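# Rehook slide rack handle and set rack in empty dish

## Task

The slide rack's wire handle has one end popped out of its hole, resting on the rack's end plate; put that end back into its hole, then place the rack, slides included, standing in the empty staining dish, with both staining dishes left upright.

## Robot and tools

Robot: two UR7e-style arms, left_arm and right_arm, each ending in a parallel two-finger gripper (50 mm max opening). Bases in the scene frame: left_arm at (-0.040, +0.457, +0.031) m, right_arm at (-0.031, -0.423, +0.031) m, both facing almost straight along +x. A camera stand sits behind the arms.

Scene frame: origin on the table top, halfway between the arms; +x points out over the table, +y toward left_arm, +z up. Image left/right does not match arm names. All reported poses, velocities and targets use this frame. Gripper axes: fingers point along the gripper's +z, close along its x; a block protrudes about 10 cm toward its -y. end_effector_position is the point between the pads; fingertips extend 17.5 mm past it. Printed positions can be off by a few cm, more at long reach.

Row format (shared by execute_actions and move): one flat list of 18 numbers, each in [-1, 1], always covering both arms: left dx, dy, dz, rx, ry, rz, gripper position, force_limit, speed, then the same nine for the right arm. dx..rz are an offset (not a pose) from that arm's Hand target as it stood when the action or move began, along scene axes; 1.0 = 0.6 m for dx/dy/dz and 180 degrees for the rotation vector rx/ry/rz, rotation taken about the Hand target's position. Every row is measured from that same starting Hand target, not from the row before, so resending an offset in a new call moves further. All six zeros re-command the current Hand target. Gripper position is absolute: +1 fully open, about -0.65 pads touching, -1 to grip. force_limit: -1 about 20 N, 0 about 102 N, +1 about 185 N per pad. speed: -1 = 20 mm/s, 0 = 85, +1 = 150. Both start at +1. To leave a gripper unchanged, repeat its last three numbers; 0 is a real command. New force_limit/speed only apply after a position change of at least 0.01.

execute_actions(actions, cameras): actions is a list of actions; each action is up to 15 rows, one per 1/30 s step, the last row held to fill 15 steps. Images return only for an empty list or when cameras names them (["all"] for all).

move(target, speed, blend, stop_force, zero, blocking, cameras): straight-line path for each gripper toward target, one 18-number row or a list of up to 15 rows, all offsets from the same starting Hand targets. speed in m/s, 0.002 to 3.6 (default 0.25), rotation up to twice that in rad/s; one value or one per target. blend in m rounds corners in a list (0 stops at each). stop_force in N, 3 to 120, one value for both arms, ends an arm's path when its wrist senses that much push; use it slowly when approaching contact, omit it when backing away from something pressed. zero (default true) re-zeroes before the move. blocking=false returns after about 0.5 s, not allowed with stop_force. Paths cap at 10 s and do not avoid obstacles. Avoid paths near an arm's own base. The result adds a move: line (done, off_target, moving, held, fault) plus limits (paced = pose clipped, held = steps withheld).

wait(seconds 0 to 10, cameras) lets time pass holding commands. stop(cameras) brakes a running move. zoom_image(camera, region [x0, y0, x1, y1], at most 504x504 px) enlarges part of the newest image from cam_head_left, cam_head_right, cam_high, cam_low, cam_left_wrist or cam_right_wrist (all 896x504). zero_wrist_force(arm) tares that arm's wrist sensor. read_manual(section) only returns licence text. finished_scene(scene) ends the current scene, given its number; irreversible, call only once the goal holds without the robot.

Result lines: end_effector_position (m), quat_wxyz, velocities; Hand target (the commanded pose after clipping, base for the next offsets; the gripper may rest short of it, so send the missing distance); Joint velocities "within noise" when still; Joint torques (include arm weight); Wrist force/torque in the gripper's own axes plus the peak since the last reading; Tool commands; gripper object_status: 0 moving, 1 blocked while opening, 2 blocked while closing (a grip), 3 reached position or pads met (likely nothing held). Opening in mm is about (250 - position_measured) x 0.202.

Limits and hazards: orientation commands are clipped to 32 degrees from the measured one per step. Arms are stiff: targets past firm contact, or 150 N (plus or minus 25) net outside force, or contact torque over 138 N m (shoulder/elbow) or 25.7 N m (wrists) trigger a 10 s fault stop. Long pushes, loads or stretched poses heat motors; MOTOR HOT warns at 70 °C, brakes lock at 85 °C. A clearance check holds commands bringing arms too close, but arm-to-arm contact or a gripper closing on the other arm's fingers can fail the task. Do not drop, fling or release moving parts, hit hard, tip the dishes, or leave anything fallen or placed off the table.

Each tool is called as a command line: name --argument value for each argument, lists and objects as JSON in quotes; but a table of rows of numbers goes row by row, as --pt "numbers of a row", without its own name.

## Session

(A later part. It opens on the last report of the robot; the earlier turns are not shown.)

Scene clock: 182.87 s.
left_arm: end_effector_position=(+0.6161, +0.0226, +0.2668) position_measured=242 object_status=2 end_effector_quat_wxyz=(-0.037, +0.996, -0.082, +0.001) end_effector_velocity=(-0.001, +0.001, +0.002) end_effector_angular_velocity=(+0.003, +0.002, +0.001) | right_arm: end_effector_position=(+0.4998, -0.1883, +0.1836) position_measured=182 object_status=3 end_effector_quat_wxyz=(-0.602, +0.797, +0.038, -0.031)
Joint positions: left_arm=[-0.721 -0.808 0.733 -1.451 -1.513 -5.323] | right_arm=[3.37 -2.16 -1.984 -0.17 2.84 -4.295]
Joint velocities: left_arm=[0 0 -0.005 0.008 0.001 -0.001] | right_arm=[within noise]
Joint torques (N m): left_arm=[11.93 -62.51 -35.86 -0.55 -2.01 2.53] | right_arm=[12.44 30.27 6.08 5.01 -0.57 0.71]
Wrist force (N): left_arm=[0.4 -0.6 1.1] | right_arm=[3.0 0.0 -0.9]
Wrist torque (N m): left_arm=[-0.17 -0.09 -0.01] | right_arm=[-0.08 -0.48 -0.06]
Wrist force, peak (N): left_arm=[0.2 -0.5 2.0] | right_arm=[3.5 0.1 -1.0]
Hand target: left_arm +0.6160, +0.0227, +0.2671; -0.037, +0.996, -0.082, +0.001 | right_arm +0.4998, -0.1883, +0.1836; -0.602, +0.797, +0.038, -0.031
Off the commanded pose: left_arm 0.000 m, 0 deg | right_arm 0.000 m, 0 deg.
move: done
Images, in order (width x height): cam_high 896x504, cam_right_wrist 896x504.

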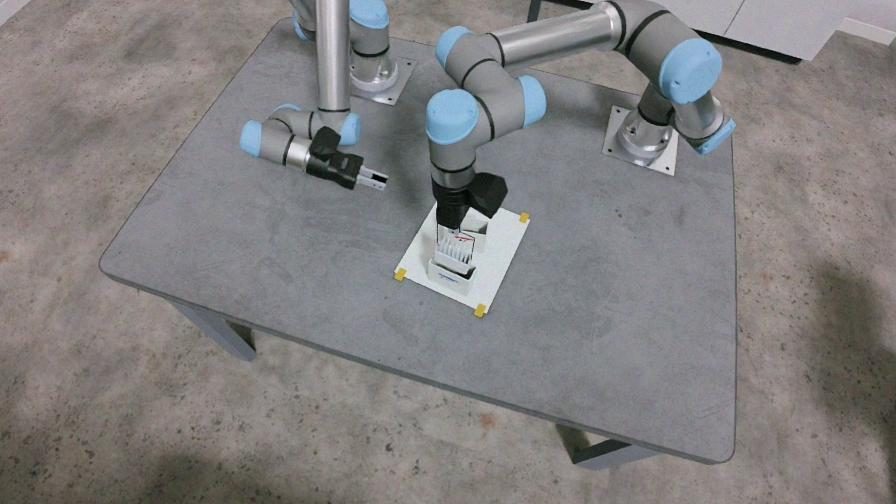

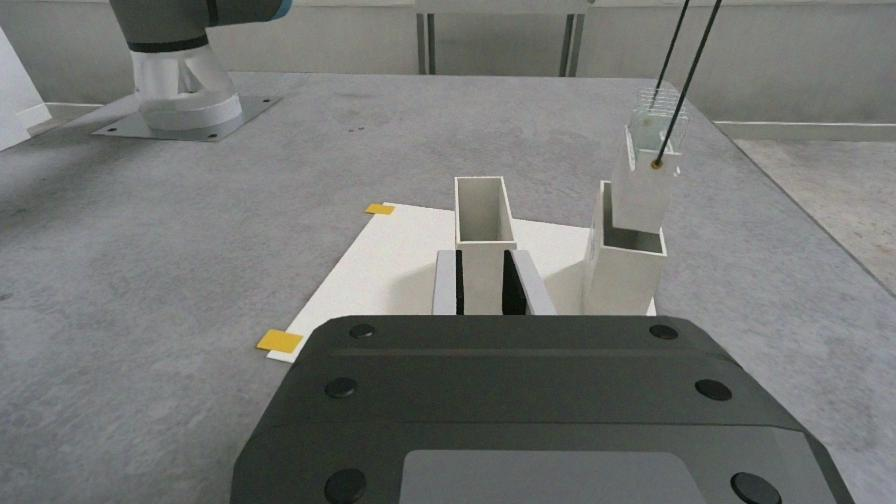

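move --pt "-0.0033 -0.0058 0 0 0 0 -1 -0.9 -0.6 0 0 0 0 0 0 -0.2 -0.9 -0.8" --pt "-0.0033 -0.0058 -0.045 0 0 0 -1 -0.9 -0.6 0 0 0 0 0 0 -0.2 -0.9 -0.8" --speed 0.04 --cameras '["cam_right_wrist","cam_high"]'

zoom_image --camera "cam_right_wrist" --region '[540, 40, 720, 280]'

zoom_image --camera "cam_high" --region '[410, 210, 510, 300]'

Scene clock: 186.57 s.
left_arm: end_effector_position=(+0.6140, +0.0192, +0.2400) position_measured=242 object_status=2 end_effector_quat_wxyz=(-0.037, +0.996, -0.082, +0.001) end_effector_velocity=(+0.000, +0.000, +0.002) end_effector_angular_velocity=(+0.000, +0.001, +0.000) | right_arm: end_effector_position=(+0.4998, -0.1883, +0.1836) position_measured=182 object_status=3 end_effector_quat_wxyz=(-0.602, +0.797, +0.038, -0.031)
Joint positions: left_arm=[-0.726 -0.81 0.806 -1.521 -1.513 -5.328] | right_arm=[3.37 -2.16 -1.984 -0.17 2.84 -4.295]
Joint velocities: left_arm=[0 0 -0.005 0.005 -0.001 0] | right_arm=[within noise]
Joint torques (N m): left_arm=[10.47 -64.05 -34.03 -0.69 -2.08 2.33] | right_arm=[11.85 30.74 5.38 4.76 -0.61 0.65]
Wrist force (N): left_arm=[0.2 -0.8 1.0] | right_arm=[3.0 0.6 -1.0]
Wrist torque (N m): left_arm=[-0.19 -0.06 0.04] | right_arm=[0.03 -0.49 -0.06]
Wrist force, peak (N): left_arm=[0.4 -1.5 1.2] | right_arm=[3.4 0.2 -1.1]
Hand target: left_arm +0.6141, +0.0192, +0.2401; -0.037, +0.996, -0.082, +0.001 | right_arm +0.4998, -0.1883, +0.1836; -0.602, +0.797, +0.038, -0.031
Off the commanded pose: left_arm 0.000 m, 0 deg | right_arm 0.000 m, 0 deg.
move: done
Images, in order (width x height): cam_high 896x504, cam_right_wrist 896x504.

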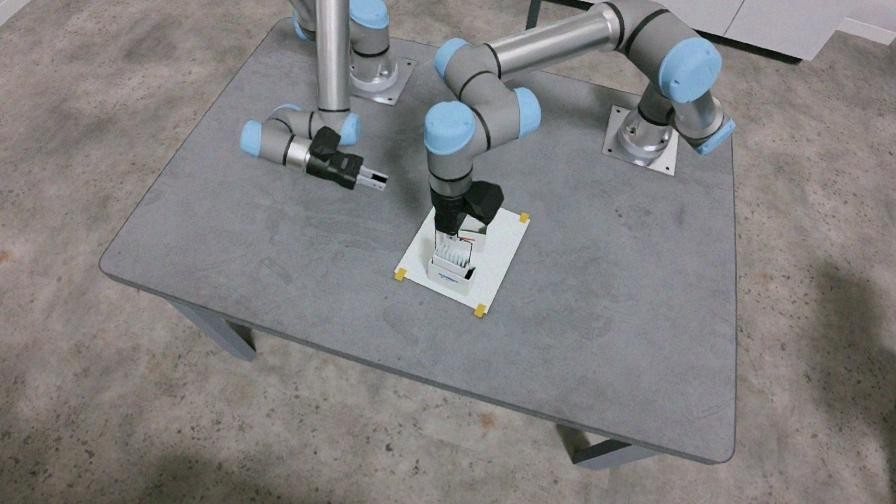

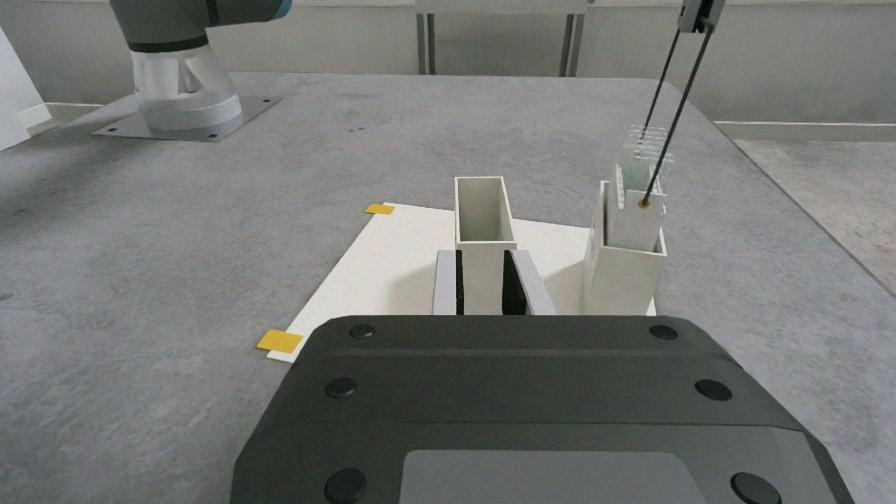

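Scaled by 2.100 from the camera's 896x504 image, which has a finer 1280x720 frame.

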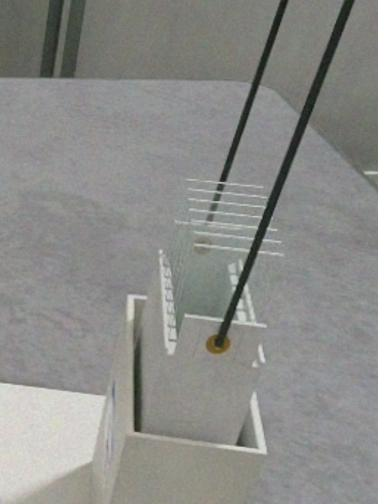

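Scaled by 5.040 from the camera's 896x504 image, which has a finer 1280x720 frame.

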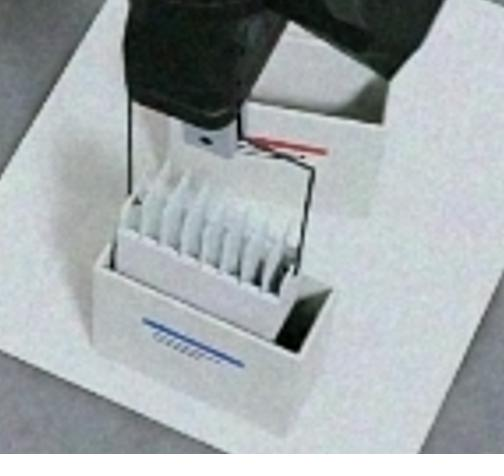

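move --pt "0.0037 0.0033 0 0 0 0 -1 -0.9 -0.6 0 0 0 0 0 0 -0.2 -0.9 -0.8" --pt "0.0037 0.0033 -0.108 0 0 0 -1 -0.9 -0.6 0 0 0 0 0 0 -0.2 -0.9 -0.8" --pt "0.0037 0.0033 -0.1138 0 0 0 -1 -0.9 -0.6 0 0 0 0 0 0 -0.2 -0.9 -0.8" --speed '[0.05,0.06,0.02]' --stop_force 8 --cameras '["cam_right_wrist","cam_high","cam_left_wrist"]'

zoom_image --camera "cam_right_wrist" --region '[540, 100, 720, 280]'

zoom_image --camera "cam_high" --region '[410, 210, 510, 300]'

Scene clock: 190.67 s.
left_arm: end_effector_position=(+0.6163, +0.0212, +0.1718) position_measured=242 object_status=2 end_effector_quat_wxyz=(-0.037, +0.996, -0.082, +0.001) | right_arm: end_effector_position=(+0.4998, -0.1883, +0.1836) position_measured=182 object_status=3 end_effector_quat_wxyz=(-0.602, +0.797, +0.038, -0.031)
Joint positions: left_arm=[-0.722 -0.792 0.949 -1.682 -1.513 -5.324] | right_arm=[3.37 -2.16 -1.984 -0.17 2.84 -4.295]
Joint torques (N m): left_arm=[-13.01 -64.69 -34.83 -0.65 2.79 -2.05] | right_arm=[11.74 31 5.32 4.74 -0.58 0.69]
Wrist force (N): left_arm=[-0.1 -0.6 1.1] | right_arm=[3.0 -0.1 -0.9]
Wrist torque (N m): left_arm=[-0.15 0.02 -0.04] | right_arm=[-0.08 -0.48 -0.06]
Wrist force, peak (N): left_arm=[0.1 -0.4 2.1] | right_arm=[3.3 0.2 -1.1]
Hand target: left_arm +0.6163, +0.0212, +0.1718; -0.037, +0.996, -0.082, +0.001 | right_arm +0.4998, -0.1883, +0.1836; -0.602, +0.797, +0.038, -0.031
Off the commanded pose: left_arm 0.000 m, 0 deg | right_arm 0.000 m, 0 deg.
move: done
Images, in order (width x height): cam_high 896x504, cam_left_wrist 896x504, cam_right_wrist 896x504.

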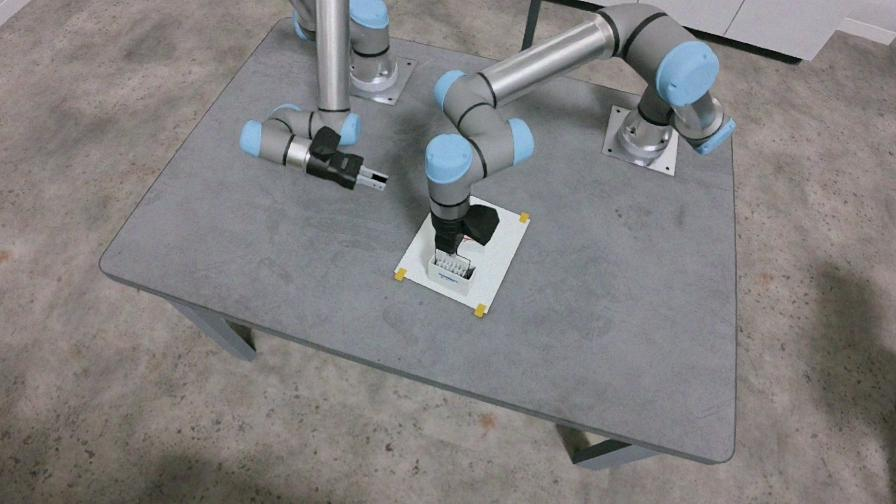

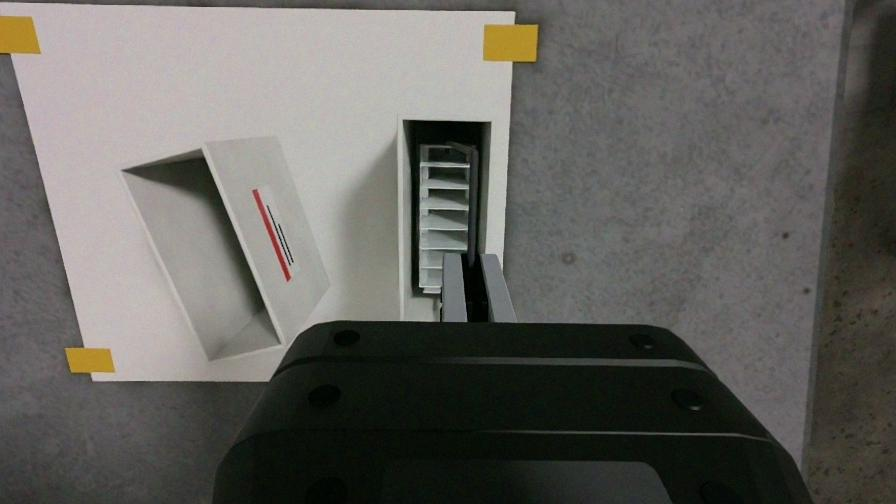

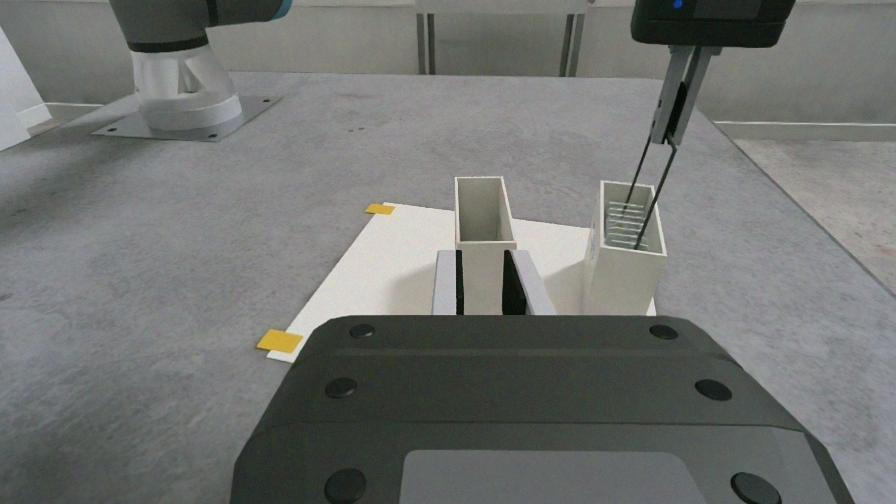

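Scaled by 2.800 from the camera's 896x504 image, which has a finer 1280x720 frame.

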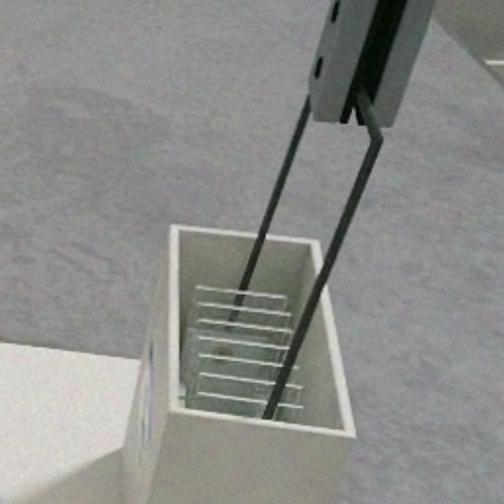

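Scaled by 5.040 from the camera's 896x504 image, which has a finer 1280x720 frame.

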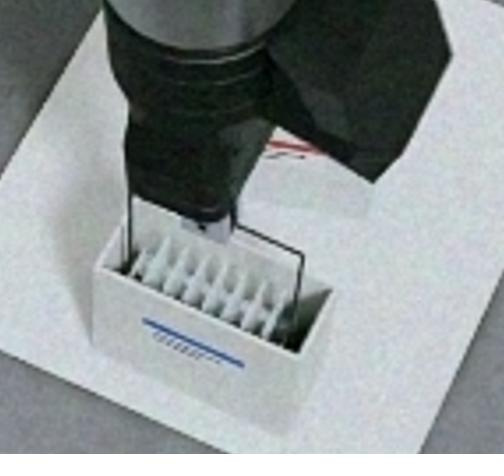

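move --pt "0 0 -0.001 0 0 0 -1 -0.9 -1 0 0 0 0 0 0 -0.2 -0.9 -0.8" --speed 0.02

move --pt "0 0 0 0 0 0 -0.2 -0.9 -1 0 0 0 0 0 0 -0.2 -0.9 -0.8" --pt "0 0 0.04 0 0 0 -0.2 -0.9 -1 0 0 0 0 0 0 -0.2 -0.9 -0.8" --pt "0 0 0.25 0 0 0 -0.2 -0.9 -1 0 0 0 0 0 0 -0.2 -0.9 -0.8" --speed '[0.02,0.03,0.2]' --cameras '["cam_right_wrist","cam_high"]'

zoom_image --camera "cam_right_wrist" --region '[540, 60, 720, 280]'

zoom_image --camera "cam_high" --region '[410, 210, 510, 300]'

Scene clock: 193.17 s.
left_arm: end_effector_position=(+0.6163, +0.0212, +0.1712) position_measured=242 object_status=2 end_effector_quat_wxyz=(-0.037, +0.996, -0.082, +0.001) | right_arm: end_effector_position=(+0.4998, -0.1883, +0.1836) position_measured=182 object_status=3 end_effector_quat_wxyz=(-0.602, +0.797, +0.038, -0.031)
Joint positions: left_arm=[-0.722 -0.792 0.95 -1.684 -1.513 -5.324] | right_arm=[3.37 -2.16 -1.984 -0.17 2.84 -4.295]
Joint torques (N m): left_arm=[-12.88 -48.07 -15.47 -4.86 2.47 -1.1] | right_arm=[11.49 29.83 6.31 4.77 -0.56 0.78]
Wrist force (N): left_arm=[-0.2 -0.5 0.5] | right_arm=[3.2 0.3 -0.7]
Wrist torque (N m): left_arm=[-0.15 0.03 -0.04] | right_arm=[-0.04 -0.51 -0.06]
Wrist force, peak (N): left_arm=[-0.1 -0.9 1.3] | right_arm=[3.2 0.2 -0.9]
Hand target: left_arm +0.6163, +0.0212, +0.1712; -0.037, +0.996, -0.082, +0.001 | right_arm +0.4998, -0.1883, +0.1836; -0.602, +0.797, +0.038, -0.031
Off the commanded pose: left_arm 0.000 m, 0 deg | right_arm 0.000 m, 0 deg.
move: done

Scene clock: 196.10 s.
left_arm: end_effector_position=(+0.6162, +0.0211, +0.3210) position_measured=182 object_status=3 end_effector_quat_wxyz=(-0.037, +0.996, -0.082, +0.001) | right_arm: end_effector_position=(+0.4998, -0.1883, +0.1836) position_measured=182 object_status=3 end_effector_quat_wxyz=(-0.602, +0.797, +0.038, -0.031)
Joint positions: left_arm=[-0.722 -0.769 0.524 -1.281 -1.513 -5.324] | right_arm=[3.37 -2.16 -1.984 -0.17 2.84 -4.295]
Joint torques (N m): left_arm=[10.73 -64.19 -31.62 -2.09 -2.91 2.16] | right_arm=[12.47 31.23 5 4.87 -0.43 0.8]
Wrist force (N): left_arm=[0.2 -0.6 0.0] | right_arm=[2.8 0.2 -1.1]
Wrist torque (N m): left_arm=[-0.13 -0.05 -0.02] | right_arm=[-0.04 -0.45 -0.06]
Wrist force, peak (N): left_arm=[0.1 -0.6 3.4] | right_arm=[3.3 0.6 -1.0]
Hand target: left_arm +0.6163, +0.0212, +0.3212; -0.037, +0.996, -0.082, +0.001 | right_arm +0.4998, -0.1883, +0.1836; -0.602, +0.797, +0.038, -0.031
Off the commanded pose: left_arm 0.000 m, 0 deg | right_arm 0.000 m, 0 deg.
move: done
Images, in order (width x height): cam_high 896x504, cam_right_wrist 896x504.

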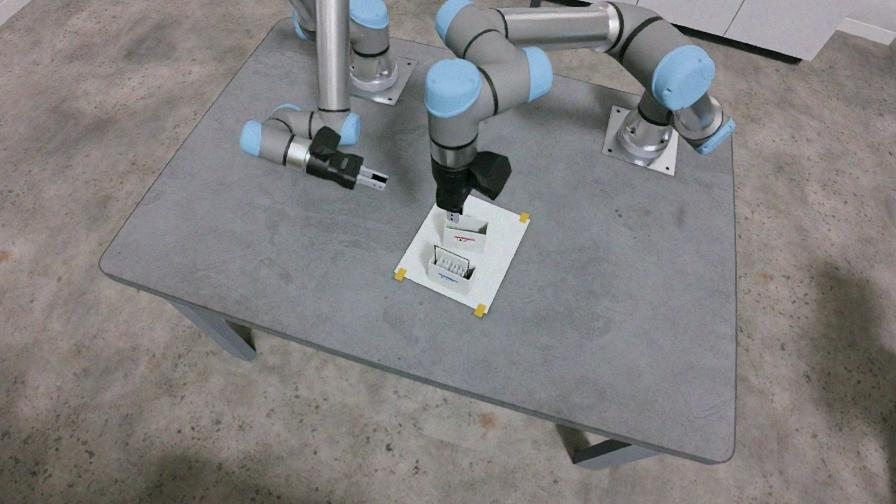

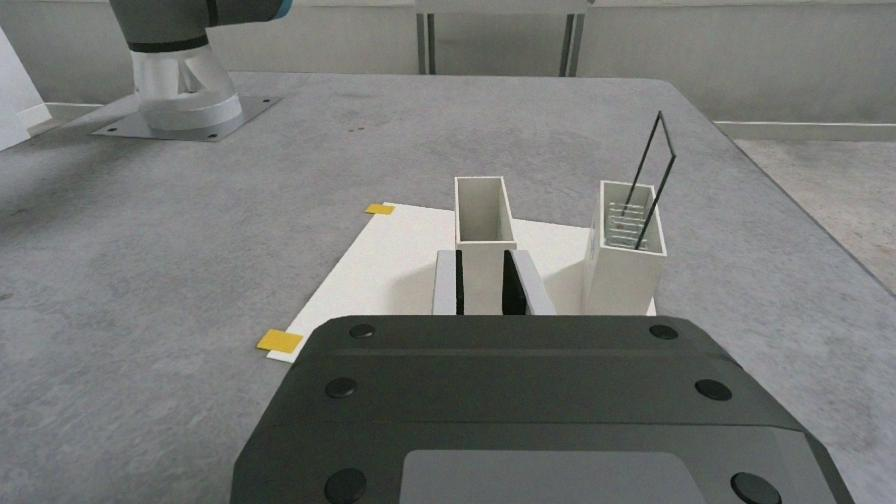

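Scaled by 2.291 from the camera's 896x504 image, which has a finer 1280x720 frame.

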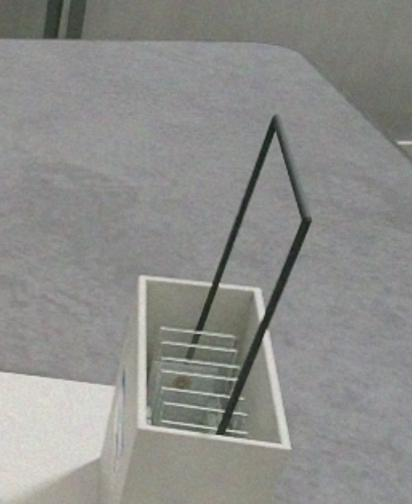

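Scaled by 5.040 from the camera's 896x504 image, which has a finer 1280x720 frame.

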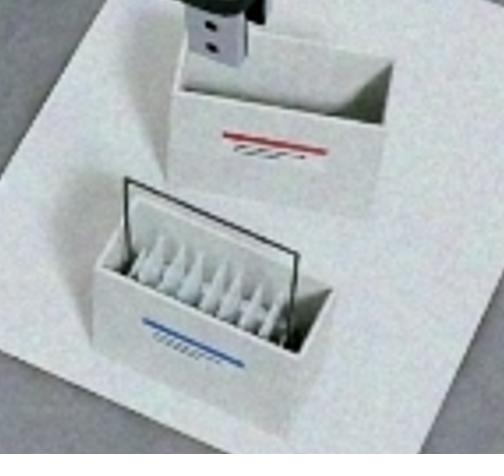

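Done: hooked, seated, upright.

finished_scene --scene 1

The scene is finished: the task was done.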